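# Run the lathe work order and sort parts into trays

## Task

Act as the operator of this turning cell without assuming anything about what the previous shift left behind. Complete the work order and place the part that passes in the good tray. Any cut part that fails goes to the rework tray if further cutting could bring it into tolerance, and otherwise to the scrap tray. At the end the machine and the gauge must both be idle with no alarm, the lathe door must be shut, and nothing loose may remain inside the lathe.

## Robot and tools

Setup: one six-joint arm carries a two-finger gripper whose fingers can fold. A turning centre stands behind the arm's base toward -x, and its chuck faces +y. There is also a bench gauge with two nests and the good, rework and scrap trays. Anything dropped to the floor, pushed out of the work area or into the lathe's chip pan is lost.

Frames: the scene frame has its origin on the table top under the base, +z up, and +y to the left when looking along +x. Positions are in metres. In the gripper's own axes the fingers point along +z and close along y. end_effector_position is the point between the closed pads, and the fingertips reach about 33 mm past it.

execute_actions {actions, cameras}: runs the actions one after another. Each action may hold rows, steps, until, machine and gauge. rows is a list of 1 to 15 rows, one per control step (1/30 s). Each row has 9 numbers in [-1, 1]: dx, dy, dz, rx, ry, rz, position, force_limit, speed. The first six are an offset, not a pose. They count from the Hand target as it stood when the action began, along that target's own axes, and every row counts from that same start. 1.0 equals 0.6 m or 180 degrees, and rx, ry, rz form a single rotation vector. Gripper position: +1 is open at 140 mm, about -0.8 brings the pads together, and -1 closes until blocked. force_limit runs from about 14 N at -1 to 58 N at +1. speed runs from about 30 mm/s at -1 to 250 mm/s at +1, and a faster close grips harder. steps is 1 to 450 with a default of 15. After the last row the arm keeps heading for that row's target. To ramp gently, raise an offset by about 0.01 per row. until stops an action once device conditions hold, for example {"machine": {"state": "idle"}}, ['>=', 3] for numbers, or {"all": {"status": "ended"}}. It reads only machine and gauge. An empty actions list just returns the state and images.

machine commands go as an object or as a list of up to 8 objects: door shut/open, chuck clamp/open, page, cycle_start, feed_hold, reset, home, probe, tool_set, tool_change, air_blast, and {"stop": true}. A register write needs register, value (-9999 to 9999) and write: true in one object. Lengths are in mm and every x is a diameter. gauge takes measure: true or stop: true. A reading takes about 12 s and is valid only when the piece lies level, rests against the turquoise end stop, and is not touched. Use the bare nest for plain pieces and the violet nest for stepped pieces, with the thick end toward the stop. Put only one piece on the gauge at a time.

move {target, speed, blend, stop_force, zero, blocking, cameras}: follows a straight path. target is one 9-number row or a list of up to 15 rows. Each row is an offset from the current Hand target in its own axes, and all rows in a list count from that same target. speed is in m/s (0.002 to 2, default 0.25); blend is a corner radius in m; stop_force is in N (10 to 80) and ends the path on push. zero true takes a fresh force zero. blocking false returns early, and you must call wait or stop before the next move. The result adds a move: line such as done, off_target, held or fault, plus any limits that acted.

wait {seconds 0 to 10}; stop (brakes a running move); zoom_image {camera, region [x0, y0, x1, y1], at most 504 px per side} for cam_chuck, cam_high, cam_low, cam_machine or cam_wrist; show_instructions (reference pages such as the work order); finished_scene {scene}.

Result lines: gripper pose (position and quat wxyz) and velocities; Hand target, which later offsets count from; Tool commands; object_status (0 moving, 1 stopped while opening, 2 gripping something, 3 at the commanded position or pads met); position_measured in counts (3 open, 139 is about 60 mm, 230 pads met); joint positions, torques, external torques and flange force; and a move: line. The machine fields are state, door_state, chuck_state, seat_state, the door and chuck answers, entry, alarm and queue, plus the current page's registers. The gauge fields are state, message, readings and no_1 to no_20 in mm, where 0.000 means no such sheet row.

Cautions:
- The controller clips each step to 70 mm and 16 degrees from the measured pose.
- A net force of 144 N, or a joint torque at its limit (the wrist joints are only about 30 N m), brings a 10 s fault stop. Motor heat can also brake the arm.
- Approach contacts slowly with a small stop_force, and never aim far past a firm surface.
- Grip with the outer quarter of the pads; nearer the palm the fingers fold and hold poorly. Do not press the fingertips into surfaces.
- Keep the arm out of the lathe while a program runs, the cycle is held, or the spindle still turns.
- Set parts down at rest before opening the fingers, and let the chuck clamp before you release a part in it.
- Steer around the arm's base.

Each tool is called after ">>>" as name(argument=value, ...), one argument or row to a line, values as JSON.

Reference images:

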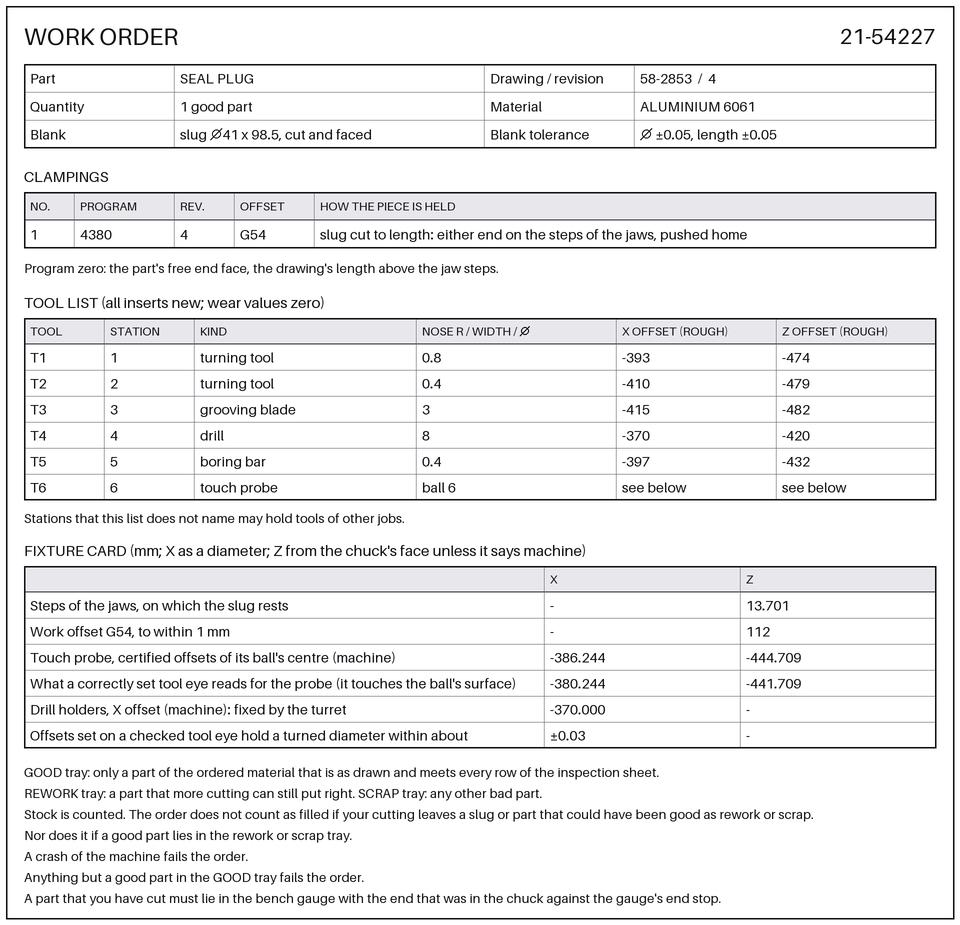

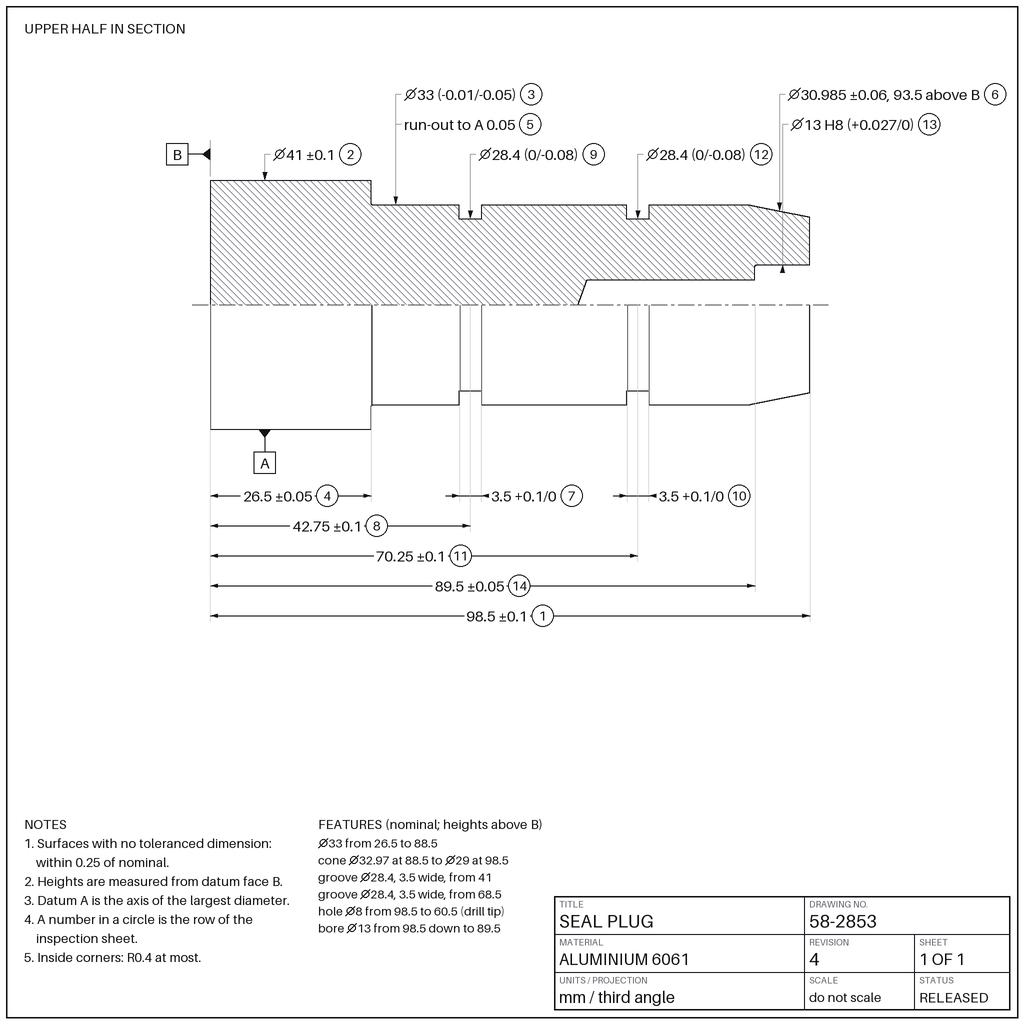

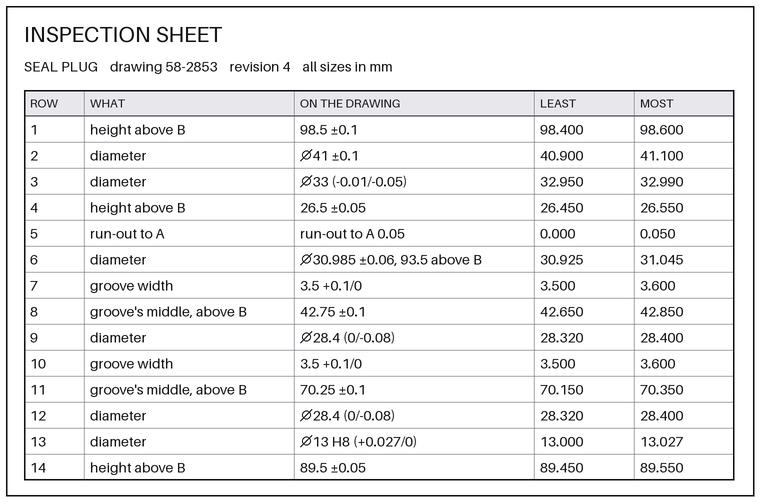

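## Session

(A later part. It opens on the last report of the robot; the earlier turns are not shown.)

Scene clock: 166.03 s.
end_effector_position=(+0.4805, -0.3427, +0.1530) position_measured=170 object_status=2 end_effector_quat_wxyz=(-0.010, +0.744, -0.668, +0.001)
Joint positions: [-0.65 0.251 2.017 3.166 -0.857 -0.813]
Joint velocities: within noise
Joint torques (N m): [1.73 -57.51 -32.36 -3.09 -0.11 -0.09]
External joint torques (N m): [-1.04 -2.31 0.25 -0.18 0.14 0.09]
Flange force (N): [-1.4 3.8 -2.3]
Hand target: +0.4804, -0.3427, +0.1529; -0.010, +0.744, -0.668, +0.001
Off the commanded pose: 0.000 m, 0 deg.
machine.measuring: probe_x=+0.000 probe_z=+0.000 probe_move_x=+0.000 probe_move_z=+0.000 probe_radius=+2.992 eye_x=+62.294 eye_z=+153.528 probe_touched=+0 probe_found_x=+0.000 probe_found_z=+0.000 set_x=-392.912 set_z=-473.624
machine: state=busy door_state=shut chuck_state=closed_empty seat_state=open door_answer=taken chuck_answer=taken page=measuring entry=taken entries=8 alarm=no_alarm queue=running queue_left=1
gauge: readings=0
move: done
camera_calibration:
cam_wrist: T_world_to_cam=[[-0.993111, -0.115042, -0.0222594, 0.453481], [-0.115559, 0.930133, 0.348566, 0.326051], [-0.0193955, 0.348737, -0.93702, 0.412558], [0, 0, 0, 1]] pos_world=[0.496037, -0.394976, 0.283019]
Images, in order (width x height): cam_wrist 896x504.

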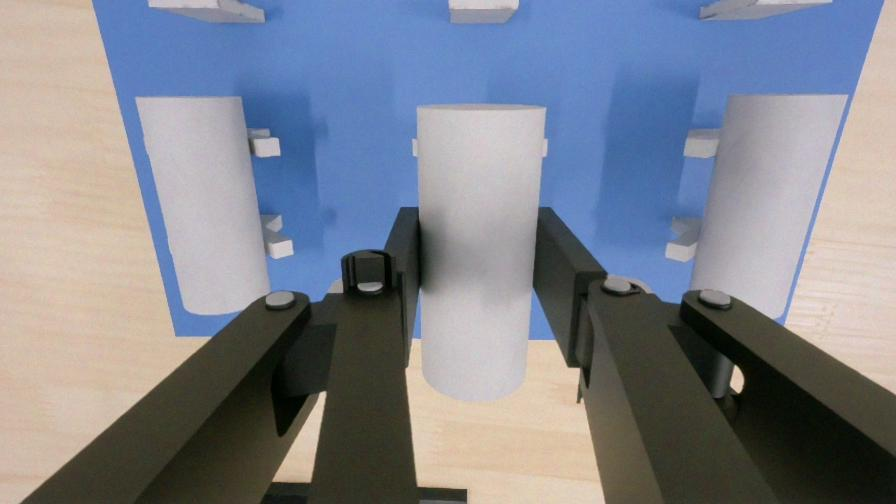

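>>> move(
  target=[-0.5862, -0.3878, -0.2320, 0, 0, 0, -1, -0.05, -1],
  speed=0.3,
  cameras=["cam_wrist", "cam_high"],
)

>>> zoom_image(
  camera="cam_wrist",
  region=[300, 0, 800, 280],
)

Scene clock: 185.00 s.
end_effector_position=(+0.6717, +0.0299, +0.3005) position_measured=170 object_status=2 end_effector_quat_wxyz=(-0.010, +0.744, -0.668, +0.000)
Joint positions: [0.032 0.237 1.73 3.147 -1.151 -0.116]
Joint velocities: within noise
Joint torques (N m): [2.01 -62.26 -39.76 -3.83 0.02 -0.01]
External joint torques (N m): [-0.94 -2.41 0.9 -0.16 0.01 0.01]
Flange force (N): [1.1 5.5 -0.6]
Hand target: +0.6717, +0.0300, +0.3005; -0.010, +0.744, -0.668, +0.001
Off the commanded pose: 0.000 m, 0 deg.
machine.measuring: probe_x=+0.000 probe_z=+0.000 probe_move_x=+0.000 probe_move_z=+0.000 probe_radius=+2.992 eye_x=+62.294 eye_z=+153.528 probe_touched=+0 probe_found_x=+0.000 probe_found_z=+0.000 set_x=-410.405 set_z=-478.669
machine: state=idle door_state=shut chuck_state=closed_empty seat_state=open door_answer=taken chuck_answer=taken page=measuring entry=taken entries=9 alarm=no_alarm queue=done queue_left=0
gauge: readings=0
move: done
camera_calibration:
cam_wrist: T_world_to_cam=[[-0.99311, -0.11507, -0.0221783, 0.689487], [-0.115554, 0.930085, 0.348696, -0.0499893], [-0.0194966, 0.348856, -0.936973, 0.424555], [0, 0, 0, 1]] pos_world=[0.687237, -0.0222753, 0.430519]
Images, in order (width x height): cam_high 896x504, cam_wrist 896x504.

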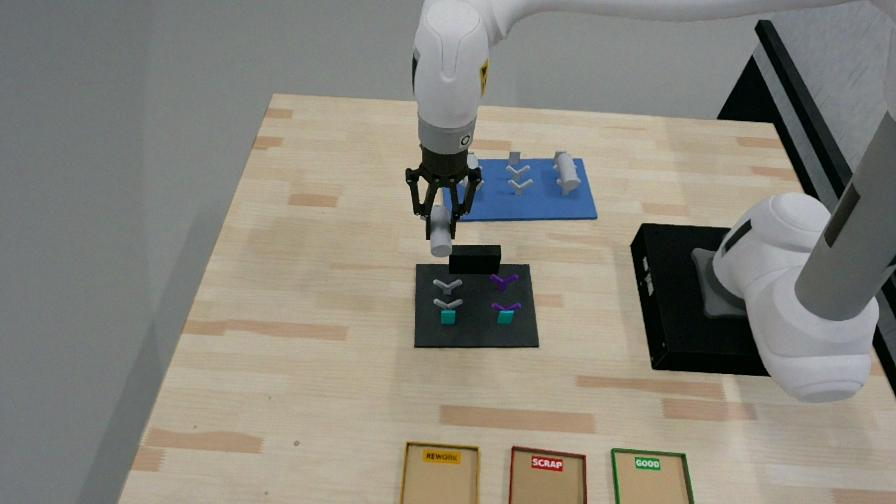

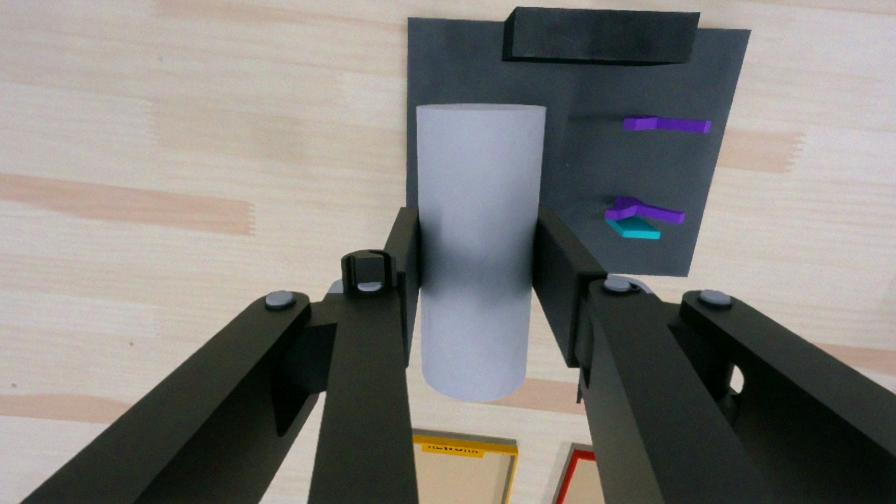

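Scaled by 1.008.

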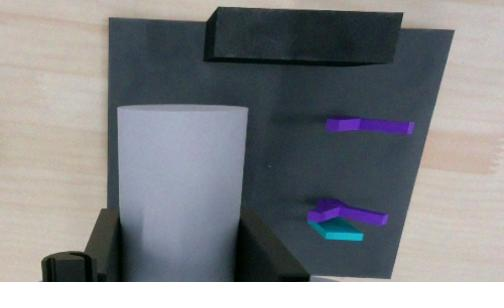

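>>> zoom_image(
  camera="cam_high",
  region=[405, 235, 545, 355],
)

>>> execute_actions(
  actions=[
    {"machine":[{"register":"tool_call","value":3,"write":true},{"tool_change":true},{"tool_set":true}],"steps":2},
  ],
  cameras=["cam_low"],
)

>>> zoom_image(
  camera="cam_low",
  region=[440, 250, 580, 350],
)

Scaled by 3.600.

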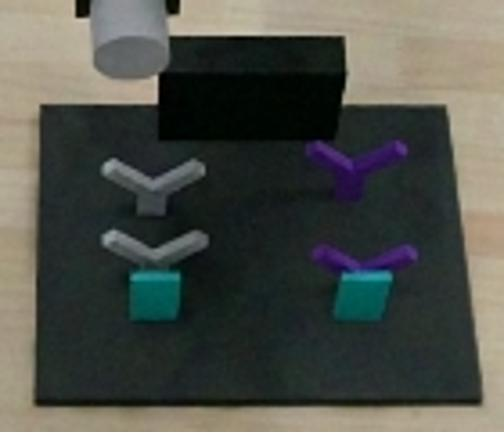

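Scene clock: 211.73 s.
end_effector_position=(+0.6717, +0.0300, +0.3005) position_measured=170 object_status=2 end_effector_quat_wxyz=(-0.010, +0.744, -0.668, +0.001)
Joint positions: [0.032 0.237 1.729 3.147 -1.151 -0.116]
Joint velocities: within noise
Joint torques (N m): [1.58 -61.47 -39.63 -3.87 -0.03 -0.15]
External joint torques (N m): [-0.88 -3.2 0.67 -0.14 0.07 0.15]
Flange force (N): [0.7 6.2 -1.3]
Hand target: +0.6717, +0.0300, +0.3005; -0.010, +0.744, -0.668, +0.001
Tool commands: gripper/position=-1.0 gripper/force_limit=-0.05 gripper/speed=-1.0
Off the commanded pose: 0.000 m, 0 deg.
machine.measuring: probe_x=+0.000 probe_z=+0.000 probe_move_x=+0.000 probe_move_z=+0.000 probe_radius=+2.992 eye_x=+62.294 eye_z=+153.528 probe_touched=+0 probe_found_x=+0.000 probe_found_z=+0.000 set_x=-410.405 set_z=-478.669
machine: state=busy door_state=shut chuck_state=closed_empty seat_state=open door_answer=taken chuck_answer=taken page=measuring entry=taken entries=11 alarm=no_alarm queue=running queue_left=1
gauge: readings=0
Images, in order (width x height): cam_low 896x504.

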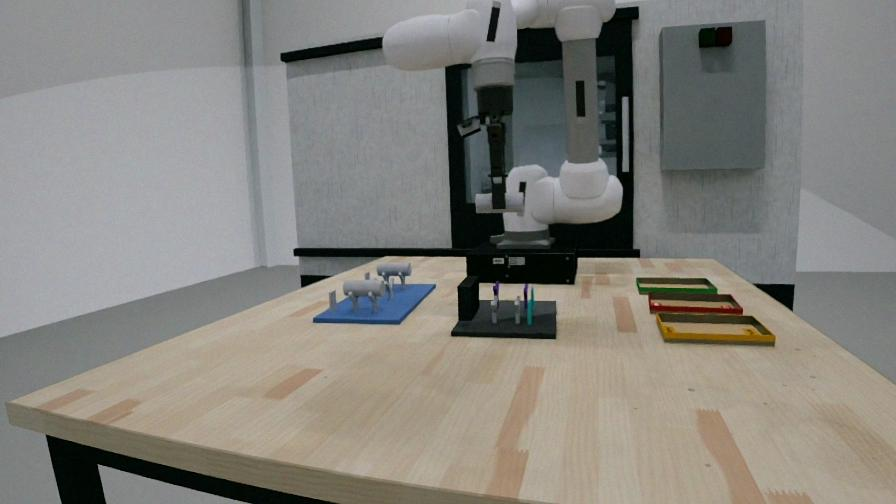

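Scaled by 3.600.

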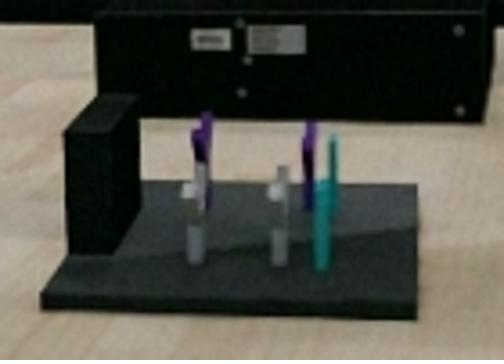

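>>> move(
  target=[-0.0057, 0.0213, 0.2505, 0, 0, 0.012, -1, -0.05, -1],
  speed=0.15,
  cameras=["cam_wrist", "cam_high", "cam_low"],
)

>>> zoom_image(
  camera="cam_high",
  region=[405, 225, 545, 345],
)

>>> zoom_image(
  camera="cam_low",
  region=[440, 230, 580, 340],
)

Scene clock: 258.80 s.
end_effector_position=(+0.6608, +0.0342, +0.1500) position_measured=170 object_status=2 end_effector_quat_wxyz=(-0.010, +0.731, -0.682, +0.000)
Joint positions: [0.037 0.351 1.887 3.148 -0.879 -0.076]
Joint velocities: within noise
Joint torques (N m): [2.02 -66.9 -33.3 -3.23 -0.15 -0.11]
External joint torques (N m): [-1.26 -3.37 -0.06 -0.2 0.2 0.11]
Flange force (N): [1.6 4.6 -3.3]
Hand target: +0.6609, +0.0342, +0.1501; -0.010, +0.732, -0.682, +0.000
Off the commanded pose: 0.000 m, 0 deg.
machine.measuring: probe_x=+0.000 probe_z=+0.000 probe_move_x=+0.000 probe_move_z=+0.000 probe_radius=+2.992 eye_x=+62.294 eye_z=+153.528 probe_touched=+0 probe_found_x=+0.000 probe_found_z=+0.000 set_x=-415.059 set_z=-482.371
machine: state=idle door_state=shut chuck_state=closed_empty seat_state=open door_answer=taken chuck_answer=taken page=measuring entry=taken entries=12 alarm=no_alarm queue=done queue_left=0
gauge: readings=0
move: done
camera_calibration:
cam_wrist: T_world_to_cam=[[-0.99676, -0.077499, -0.0215488, 0.676917], [-0.0801379, 0.933571, 0.349318, -0.0263559], [-0.0069545, 0.349913, -0.936756, 0.273524], [0, 0, 0, 1]] pos_world=[0.674514, -0.0186443, 0.280019]
Images, in order (width x height): cam_high 896x504, cam_low 896x504, cam_wrist 896x504.

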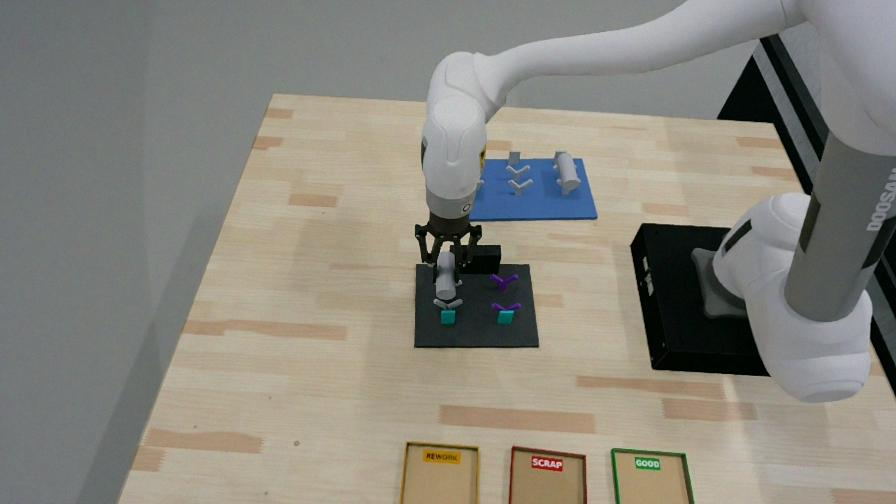

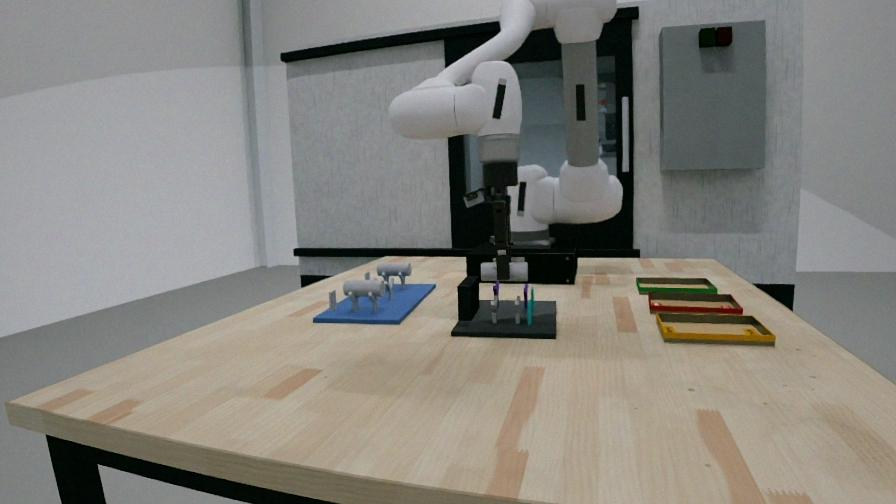

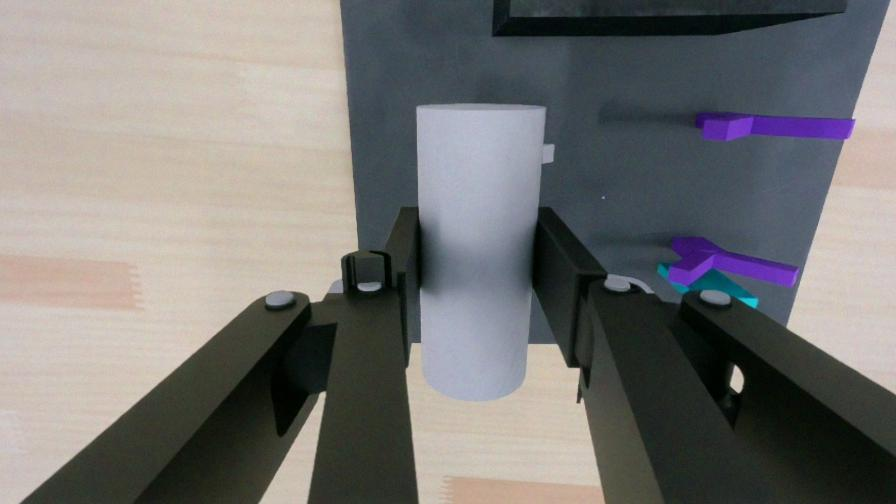

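Scaled by 3.600.

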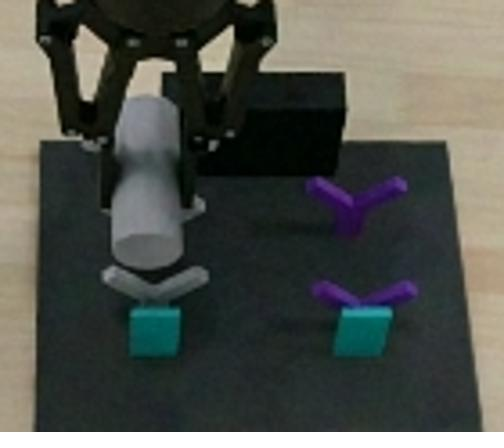

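Scaled by 3.600.

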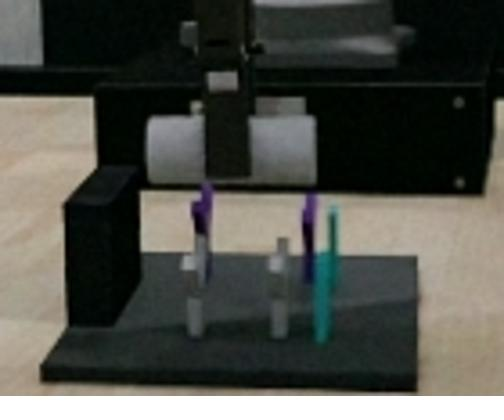

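>>> zoom_image(
  camera="cam_low",
  region=[475, 255, 545, 330],
)

>>> execute_actions(
  actions=[
    {"machine":[{"register":"tool_call","value":5,"write":true},{"tool_change":true},{"tool_set":true}],"steps":2},
  ],
  cameras=[],
)

Scaled by 6.720.

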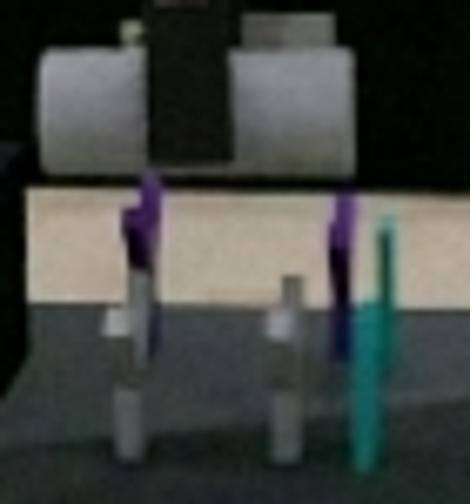

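Scene clock: 277.50 s.
end_effector_position=(+0.6608, +0.0342, +0.1501) position_measured=170 object_status=2 end_effector_quat_wxyz=(-0.010, +0.732, -0.682, +0.000)
Joint positions: [0.037 0.351 1.887 3.147 -0.879 -0.076]
Joint velocities: within noise
Joint torques (N m): [1.75 -67.1 -33.3 -3.27 -0.09 -0.15]
External joint torques (N m): [-0.94 -3.06 0.18 -0.14 0.13 0.15]
Flange force (N): [1.1 4.5 -3.0]
Hand target: +0.6609, +0.0342, +0.1501; -0.010, +0.732, -0.682, +0.000
Tool commands: gripper/position=-1.0 gripper/force_limit=-0.05 gripper/speed=-1.0
Off the commanded pose: 0.000 m, 0 deg.
machine.measuring: probe_x=+0.000 probe_z=+0.000 probe_move_x=+0.000 probe_move_z=+0.000 probe_radius=+2.992 eye_x=+62.294 eye_z=+153.528 probe_touched=+0 probe_found_x=+0.000 probe_found_z=+0.000 set_x=-415.059 set_z=-482.371
machine: state=busy door_state=shut chuck_state=closed_empty seat_state=open door_answer=taken chuck_answer=taken page=measuring entry=taken entries=14 alarm=no_alarm queue=running queue_left=1
gauge: readings=0
No camera images: "cameras" was empty.

>>> move(
  target=[
    [0, 0.0125, 0.0, 0, 0, 0, -1, -0.05, -1],
    [0, 0.0125, 0.0583, 0, 0, 0, -1, -0.05, -1],
  ],
  speed=0.08,
  cameras=["cam_high", "cam_low"],
)

>>> zoom_image(
  camera="cam_high",
  region=[405, 235, 495, 325],
)

>>> zoom_image(
  camera="cam_low",
  region=[475, 255, 545, 330],
)

Scene clock: 315.53 s.
end_effector_position=(+0.6538, +0.0341, +0.1149) position_measured=170 object_status=2 end_effector_quat_wxyz=(-0.010, +0.731, -0.682, +0.000)
Joint positions: [0.036 0.381 1.924 3.148 -0.813 -0.077]
Joint velocities: within noise
Joint torques (N m): [1.55 -68.5 -31.21 -3.11 -0.02 -0.1]
External joint torques (N m): [-0.6 -2.65 -0.02 -0.1 0.06 0.1]
Flange force (N): [0.7 3.4 -3.0]
Hand target: +0.6539, +0.0342, +0.1150; -0.010, +0.732, -0.682, +0.000
Off the commanded pose: 0.000 m, 0 deg.
machine.measuring: probe_x=+0.000 probe_z=+0.000 probe_move_x=+0.000 probe_move_z=+0.000 probe_radius=+2.992 eye_x=+62.294 eye_z=+153.528 probe_touched=+0 probe_found_x=+0.000 probe_found_z=+0.000 set_x=-397.368 set_z=-431.679
machine: state=idle door_state=shut chuck_state=closed_empty seat_state=open door_answer=taken chuck_answer=taken page=measuring entry=taken entries=15 alarm=no_alarm queue=done queue_left=0
gauge: readings=0
move: done
Images, in order (width x height): cam_high 896x504, cam_low 896x504.

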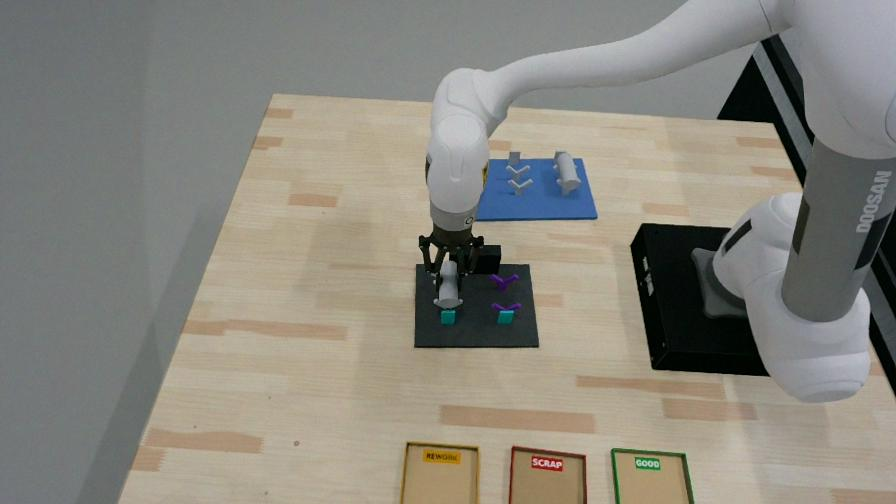

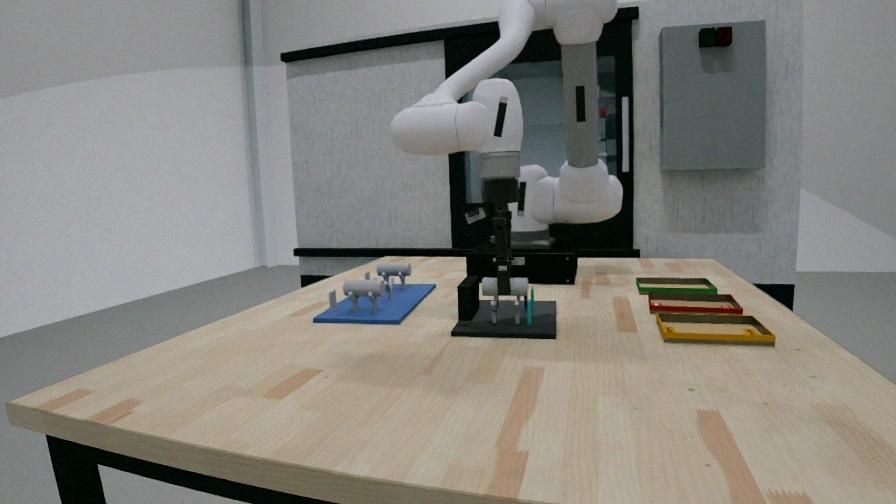

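Scaled by 5.600.

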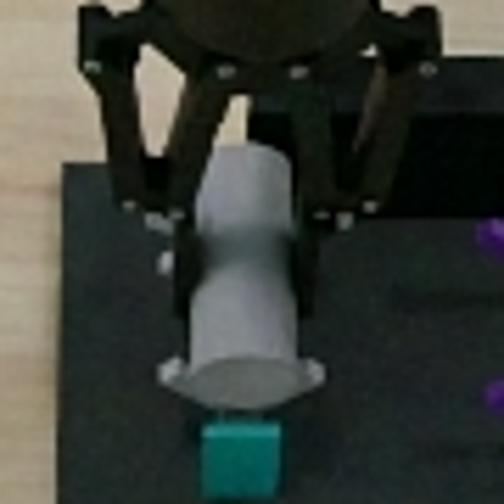

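Scaled by 6.720.

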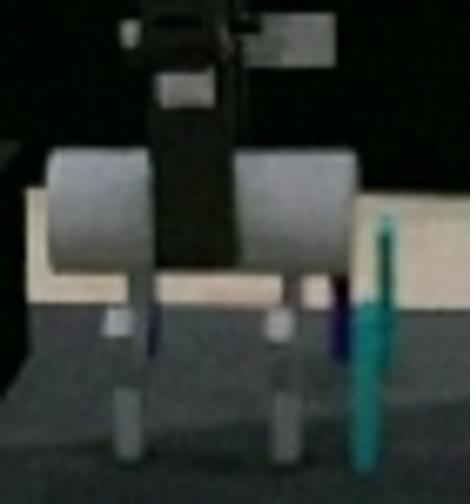

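>>> execute_actions(
  actions=[
    {"machine":[{"register":"tool_call","value":4,"write":true},{"tool_change":true},{"tool_set":true}],"steps":2},
  ],
  cameras=[],
)

>>> move(
  target=[0.0007, 0.0007, 0.0517, 0, 0, 0, -1, -0.05, -1],
  speed=0.02,
  stop_force=12,
  cameras=["cam_high", "cam_low", "cam_wrist"],
)

>>> zoom_image(
  camera="cam_low",
  region=[475, 255, 545, 330],
)

Scene clock: 322.27 s.
end_effector_position=(+0.6539, +0.0342, +0.1150) position_measured=170 object_status=2 end_effector_quat_wxyz=(-0.010, +0.732, -0.682, +0.000)
Joint positions: [0.036 0.381 1.924 3.148 -0.813 -0.077]
Joint velocities: within noise
Joint torques (N m): [1.96 -67.57 -31.33 -3.09 -0.11 -0.18]
External joint torques (N m): [-0.93 -3.61 0.03 -0.12 0.15 0.18]
Flange force (N): [1.0 4.8 -4.0]
Hand target: +0.6539, +0.0342, +0.1150; -0.010, +0.732, -0.682, +0.000
Tool commands: gripper/position=-1.0 gripper/force_limit=-0.05 gripper/speed=-1.0
Off the commanded pose: 0.000 m, 0 deg.
machine.measuring: probe_x=+0.000 probe_z=+0.000 probe_move_x=+0.000 probe_move_z=+0.000 probe_radius=+2.992 eye_x=+62.294 eye_z=+153.528 probe_touched=+0 probe_found_x=+0.000 probe_found_z=+0.000 set_x=-397.368 set_z=-431.679
machine: state=busy door_state=shut chuck_state=closed_empty seat_state=open door_answer=taken chuck_answer=taken page=measuring entry=taken entries=17 alarm=no_alarm queue=running queue_left=1
gauge: readings=0
No camera images: "cameras" was empty.

Scene clock: 323.97 s.
end_effector_position=(+0.6540, +0.0342, +0.0921) position_measured=170 object_status=2 end_effector_quat_wxyz=(-0.010, +0.731, -0.682, +0.000)
Joint positions: [0.036 0.408 1.937 3.148 -0.773 -0.078]
Joint velocities: within noise
Joint torques (N m): [2.54 -57.01 -26.57 -2.75 2.04 -0.15]
External joint torques (N m): [-1.36 -15.82 -3.72 -0.36 -2 0.15]
Flange force (N): [1.6 10.2 -24.9]
Hand target: +0.6540, +0.0342, +0.0921; -0.010, +0.731, -0.682, +0.000 (not the last commanded pose)
Off the commanded pose: 0.008 m, 0 deg.
machine.measuring: probe_x=+0.000 probe_z=+0.000 probe_move_x=+0.000 probe_move_z=+0.000 probe_radius=+2.992 eye_x=+62.294 eye_z=+153.528 probe_touched=+0 probe_found_x=+0.000 probe_found_z=+0.000 set_x=-397.368 set_z=-431.679
machine: state=busy door_state=shut chuck_state=closed_empty seat_state=open door_answer=taken chuck_answer=taken page=measuring entry=taken entries=17 alarm=no_alarm queue=running queue_left=1
gauge: readings=0
move: contact
camera_calibration:
cam_wrist: T_world_to_cam=[[-0.99676, -0.0774661, -0.0216429, 0.668814], [-0.0801401, 0.933574, 0.349311, -0.00668007], [-0.00685452, 0.349913, -0.936757, 0.219172], [0, 0, 0, 1]] pos_world=[0.667614, -0.0186444, 0.222119]
Images, in order (width x height): cam_high 896x504, cam_low 896x504, cam_wrist 896x504.

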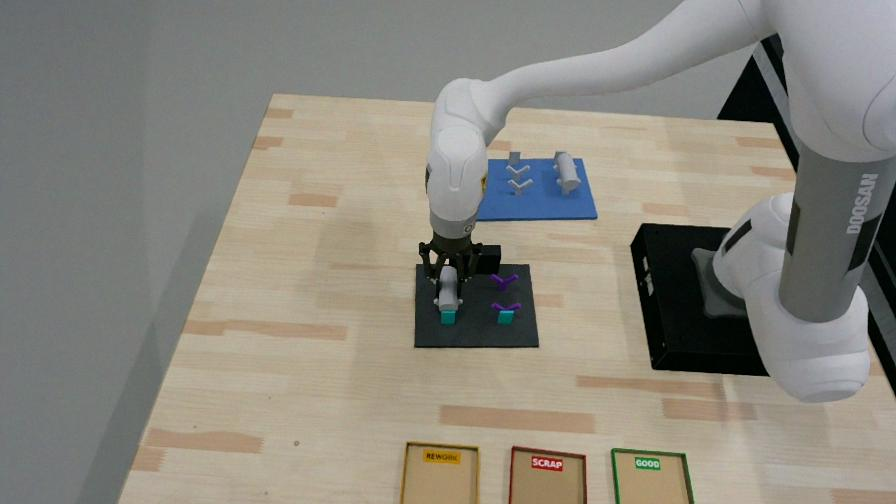

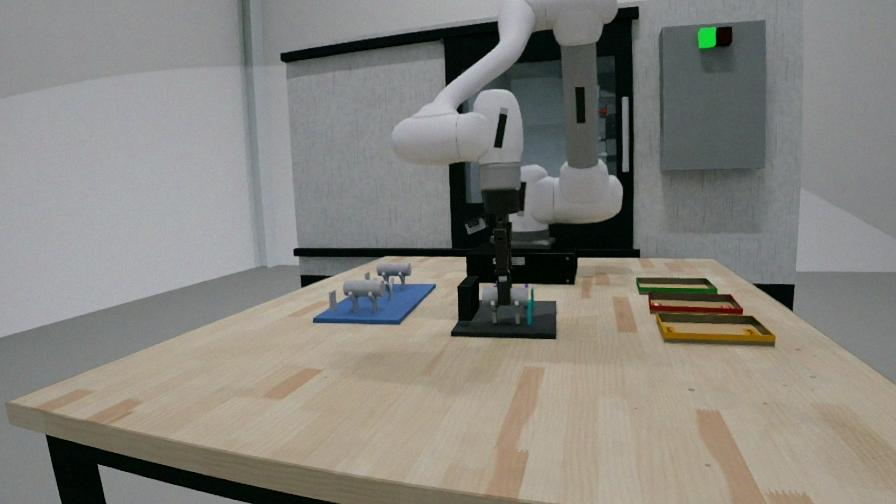

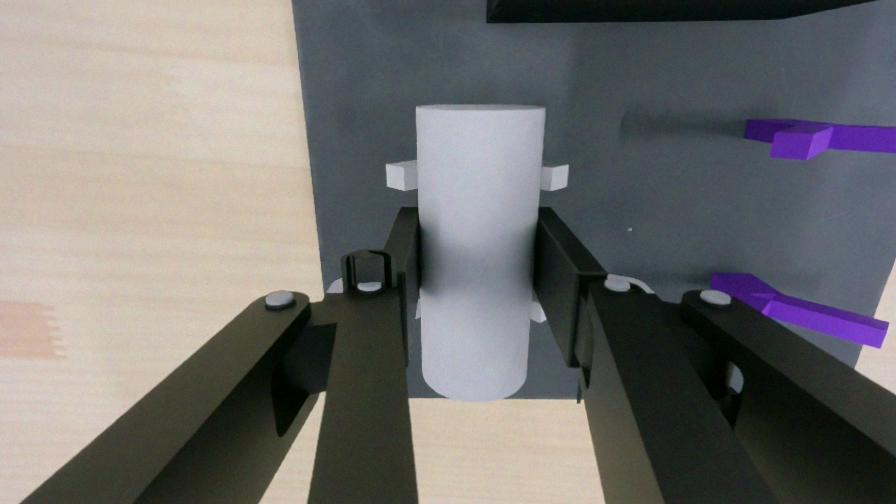

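Scaled by 6.720.

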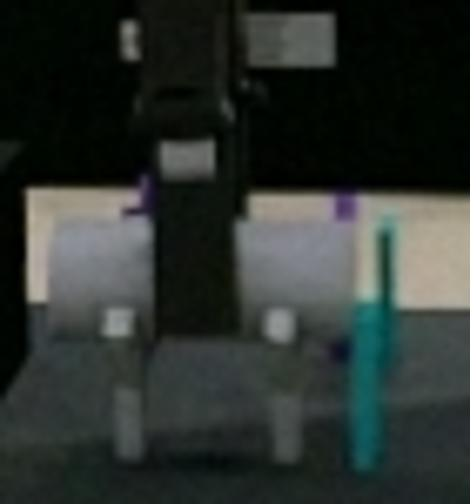

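>>> move(
  target=[
    [0, 0, -0.001, 0, 0, 0, -1, -0.05, -1],
    [-0.0150, 0, -0.001, 0, 0, 0, -1, -0.05, -1],
  ],
  speed=0.01,
  stop_force=12,
  cameras=["cam_low"],
)

>>> zoom_image(
  camera="cam_low",
  region=[475, 255, 545, 330],
)

Scene clock: 329.93 s.
end_effector_position=(+0.6538, +0.0342, +0.0923) position_measured=170 object_status=2 end_effector_quat_wxyz=(-0.010, +0.731, -0.682, +0.000)
Joint positions: [0.036 0.408 1.937 3.148 -0.773 -0.078]
Joint velocities: within noise
Joint torques (N m): [1.98 -69.84 -30.27 -2.98 -0.08 -0.09]
External joint torques (N m): [-0.86 -2.71 0.3 -0.09 0.11 0.09]
Flange force (N): [1.1 4.0 -3.0]
Hand target: +0.6538, +0.0342, +0.0923; -0.010, +0.731, -0.682, +0.000 (not the last commanded pose)
Off the commanded pose: 0.009 m, 0 deg.
machine.measuring: probe_x=+0.000 probe_z=+0.000 probe_move_x=+0.000 probe_move_z=+0.000 probe_radius=+2.992 eye_x=+62.294 eye_z=+153.528 probe_touched=+0 probe_found_x=+0.000 probe_found_z=+0.000 set_x=-397.368 set_z=-431.679
machine: state=busy door_state=shut chuck_state=closed_empty seat_state=open door_answer=taken chuck_answer=taken page=measuring entry=taken entries=18 alarm=no_alarm queue=running queue_left=0
gauge: readings=0
move: contact; path passed 0 of 2 targets
Images, in order (width x height): cam_low 896x504.

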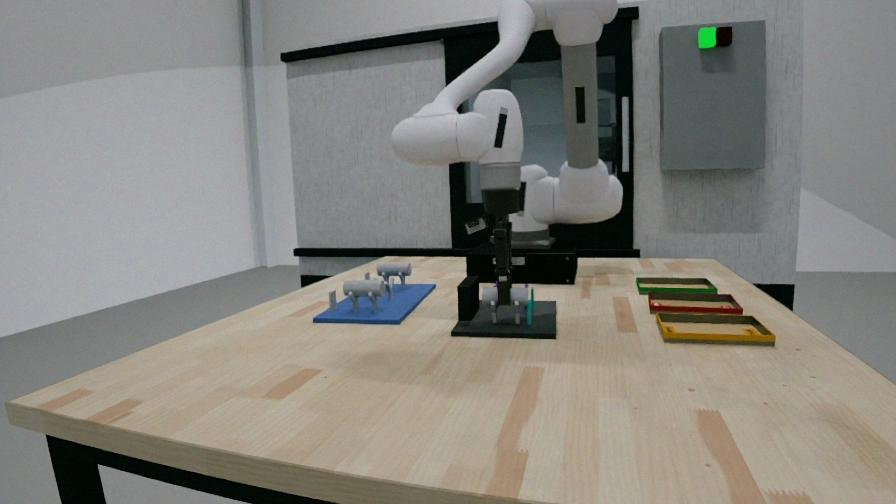

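Scaled by 6.720.

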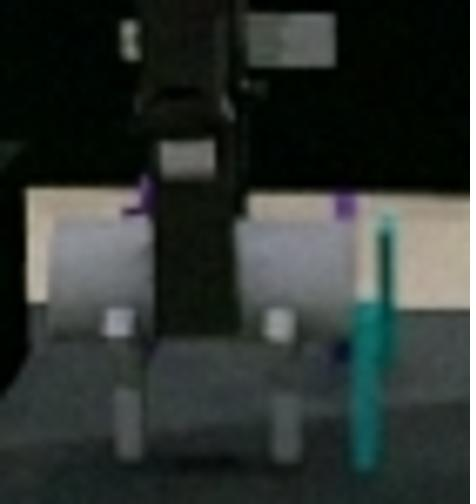

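>>> move(
  target=[-0.0150, 0, 0, 0, 0, 0, -1, -0.05, -1],
  speed=0.01,
  stop_force=12,
  cameras=["cam_low"],
)

>>> zoom_image(
  camera="cam_low",
  region=[475, 255, 545, 330],
)

Scene clock: 333.47 s.
end_effector_position=(+0.6538, +0.0356, +0.0923) position_measured=170 object_status=2 end_effector_quat_wxyz=(-0.010, +0.731, -0.682, +0.000)
Joint positions: [0.038 0.408 1.937 3.148 -0.773 -0.076]
Joint velocities: within noise
Joint torques (N m): [11.16 -66.68 -28.05 0.1 -0.44 -0.3]
External joint torques (N m): [-10.25 -5.87 -2.09 -3.2 0.49 0.3]
Flange force (N): [15.1 4.3 -7.6]
Hand target: +0.6538, +0.0356, +0.0923; -0.010, +0.731, -0.682, +0.000 (not the last commanded pose)
Off the commanded pose: 0.008 m, 0 deg.
machine.measuring: probe_x=+0.000 probe_z=+0.000 probe_move_x=+0.000 probe_move_z=+0.000 probe_radius=+2.992 eye_x=+62.294 eye_z=+153.528 probe_touched=+0 probe_found_x=+0.000 probe_found_z=+0.000 set_x=-397.368 set_z=-431.679
machine: state=busy door_state=shut chuck_state=closed_empty seat_state=open door_answer=taken chuck_answer=taken page=measuring entry=taken entries=18 alarm=no_alarm queue=running queue_left=0
gauge: readings=0
move: contact
Images, in order (width x height): cam_low 896x504.

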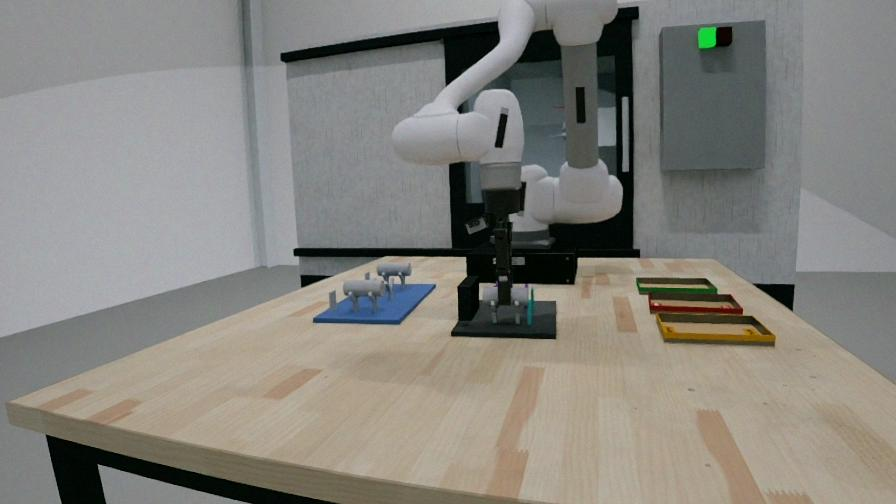

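Scaled by 6.720.

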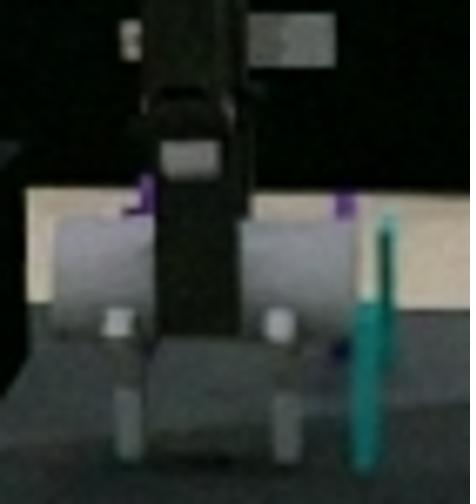

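>>> execute_actions(
  actions=[
    {"rows":[[0,0,0,0,0,0,0.0,-0.05,-1]],"steps":30},
    {"gauge":{"measure":true},"steps":5},
  ],
  cameras=["cam_wrist"],
)

Scene clock: 340.87 s.
end_effector_position=(+0.6538, +0.0356, +0.0923) position_measured=129 object_status=3 end_effector_quat_wxyz=(-0.010, +0.731, -0.682, +0.000)
Joint positions: [0.038 0.408 1.937 3.148 -0.773 -0.076]
Joint velocities: within noise
Joint torques (N m): [1.98 -67.19 -29.06 -3.02 -0.19 -0.15]
External joint torques (N m): [-1.04 -5.44 -1.02 -0.08 0.22 0.15]
External joint torques at the end of the 1st action: [-1.18 -5.61 -1.12 -0.13 0.17 0.08]
Flange force (N): [1.3 4.8 -6.9]
Flange force at the end of the 1st action (N): [1.6 4.8 -7.2]
Hand target: +0.6538, +0.0356, +0.0923; -0.010, +0.731, -0.682, +0.000
Off the commanded pose: 0.000 m, 0 deg.
machine.measuring: probe_x=+0.000 probe_z=+0.000 probe_move_x=+0.000 probe_move_z=+0.000 probe_radius=+2.992 eye_x=+62.294 eye_z=+153.528 probe_touched=+0 probe_found_x=+0.000 probe_found_z=+0.000 set_x=+0.000 set_z=-420.250
machine: state=idle door_state=shut chuck_state=closed_empty seat_state=open door_answer=taken chuck_answer=taken page=measuring entry=taken entries=18 alarm=no_alarm queue=done queue_left=0
gauge: state=busy message=started readings=0
camera_calibration:
cam_wrist: T_world_to_cam=[[-0.996776, -0.0773076, -0.021478, 0.668704], [-0.0799338, 0.933587, 0.349322, -0.00821262], [-0.0069537, 0.349913, -0.936756, 0.218934], [0, 0, 0, 1]] pos_world=[0.667414, -0.0172447, 0.222319]
Images, in order (width x height): cam_wrist 896x504.

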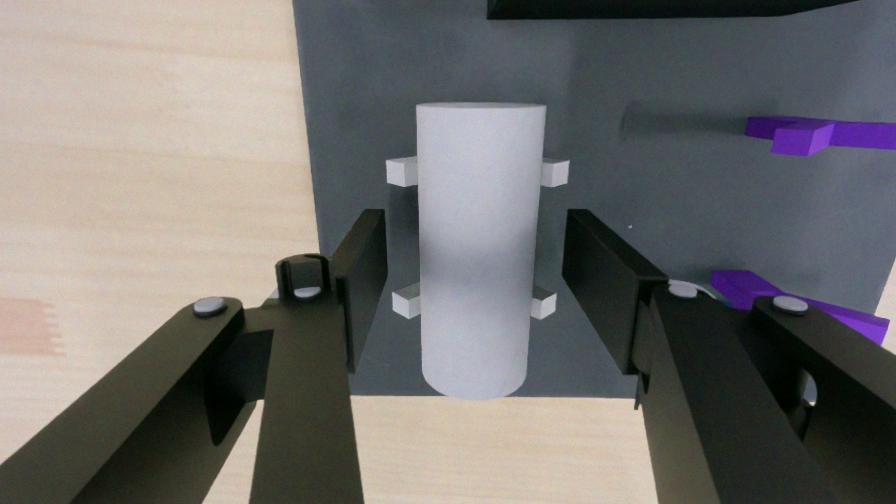

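>>> execute_actions(
  actions=[
    {"machine":[{"chuck":"open"},{"air_blast":true},{"register":"tool_call","value":6,"write":true},{"tool_change":true},{"home":true}],"steps":300,"until":{"gauge":{"readings":[">",0]}}},
  ],
  cameras=["cam_chuck"],
)

Scene clock: 352.70 s.
end_effector_position=(+0.6538, +0.0356, +0.0923) position_measured=129 object_status=3 end_effector_quat_wxyz=(-0.010, +0.731, -0.682, +0.000)
Joint positions: [0.038 0.408 1.937 3.148 -0.773 -0.076]
Joint velocities: within noise
Joint torques (N m): [2.61 -66.76 -28.88 -2.98 -0.12 -0.12]
External joint torques (N m): [-1.52 -5.97 -1.32 -0.12 0.16 0.12]
Flange force (N): [2.0 4.8 -7.8]
Hand target: +0.6538, +0.0356, +0.0923; -0.010, +0.731, -0.682, +0.000
Tool commands: gripper/position=+0.0 gripper/force_limit=-0.05 gripper/speed=-1.0
Off the commanded pose: 0.000 m, 0 deg.
machine.measuring: probe_x=+0.000 probe_z=+0.000 probe_move_x=+0.000 probe_move_z=+0.000 probe_radius=+2.992 eye_x=+62.294 eye_z=+153.528 probe_touched=+0 probe_found_x=+0.000 probe_found_z=+0.000 set_x=+0.000 set_z=-420.250
machine: state=busy door_state=shut chuck_state=open seat_state=open door_answer=taken chuck_answer=taken page=measuring entry=taken entries=21 alarm=no_alarm queue=running queue_left=1
gauge: message=started readings=1 no_1=98.479 no_2=41.030 no_3=41.033 no_4=98.478 no_5=0.001 no_6=41.031 no_9=41.028 no_12=41.028 no_14=98.481
Images, in order (width x height): cam_chuck 896x504.

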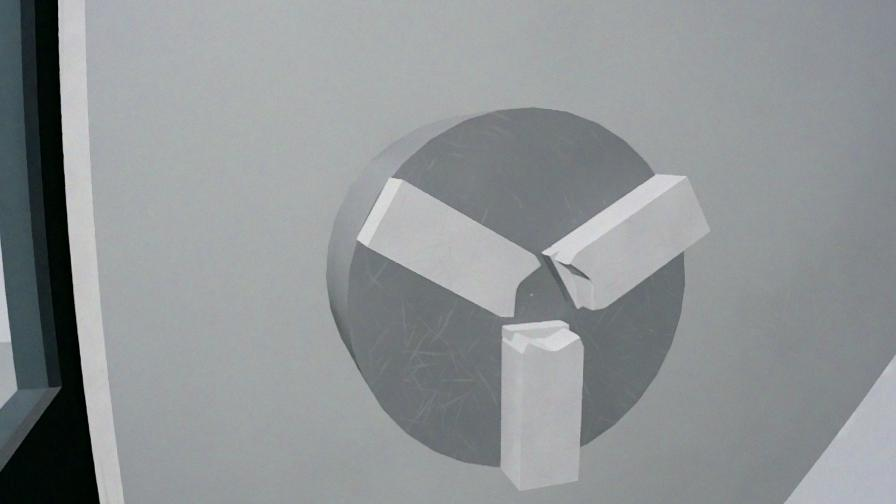

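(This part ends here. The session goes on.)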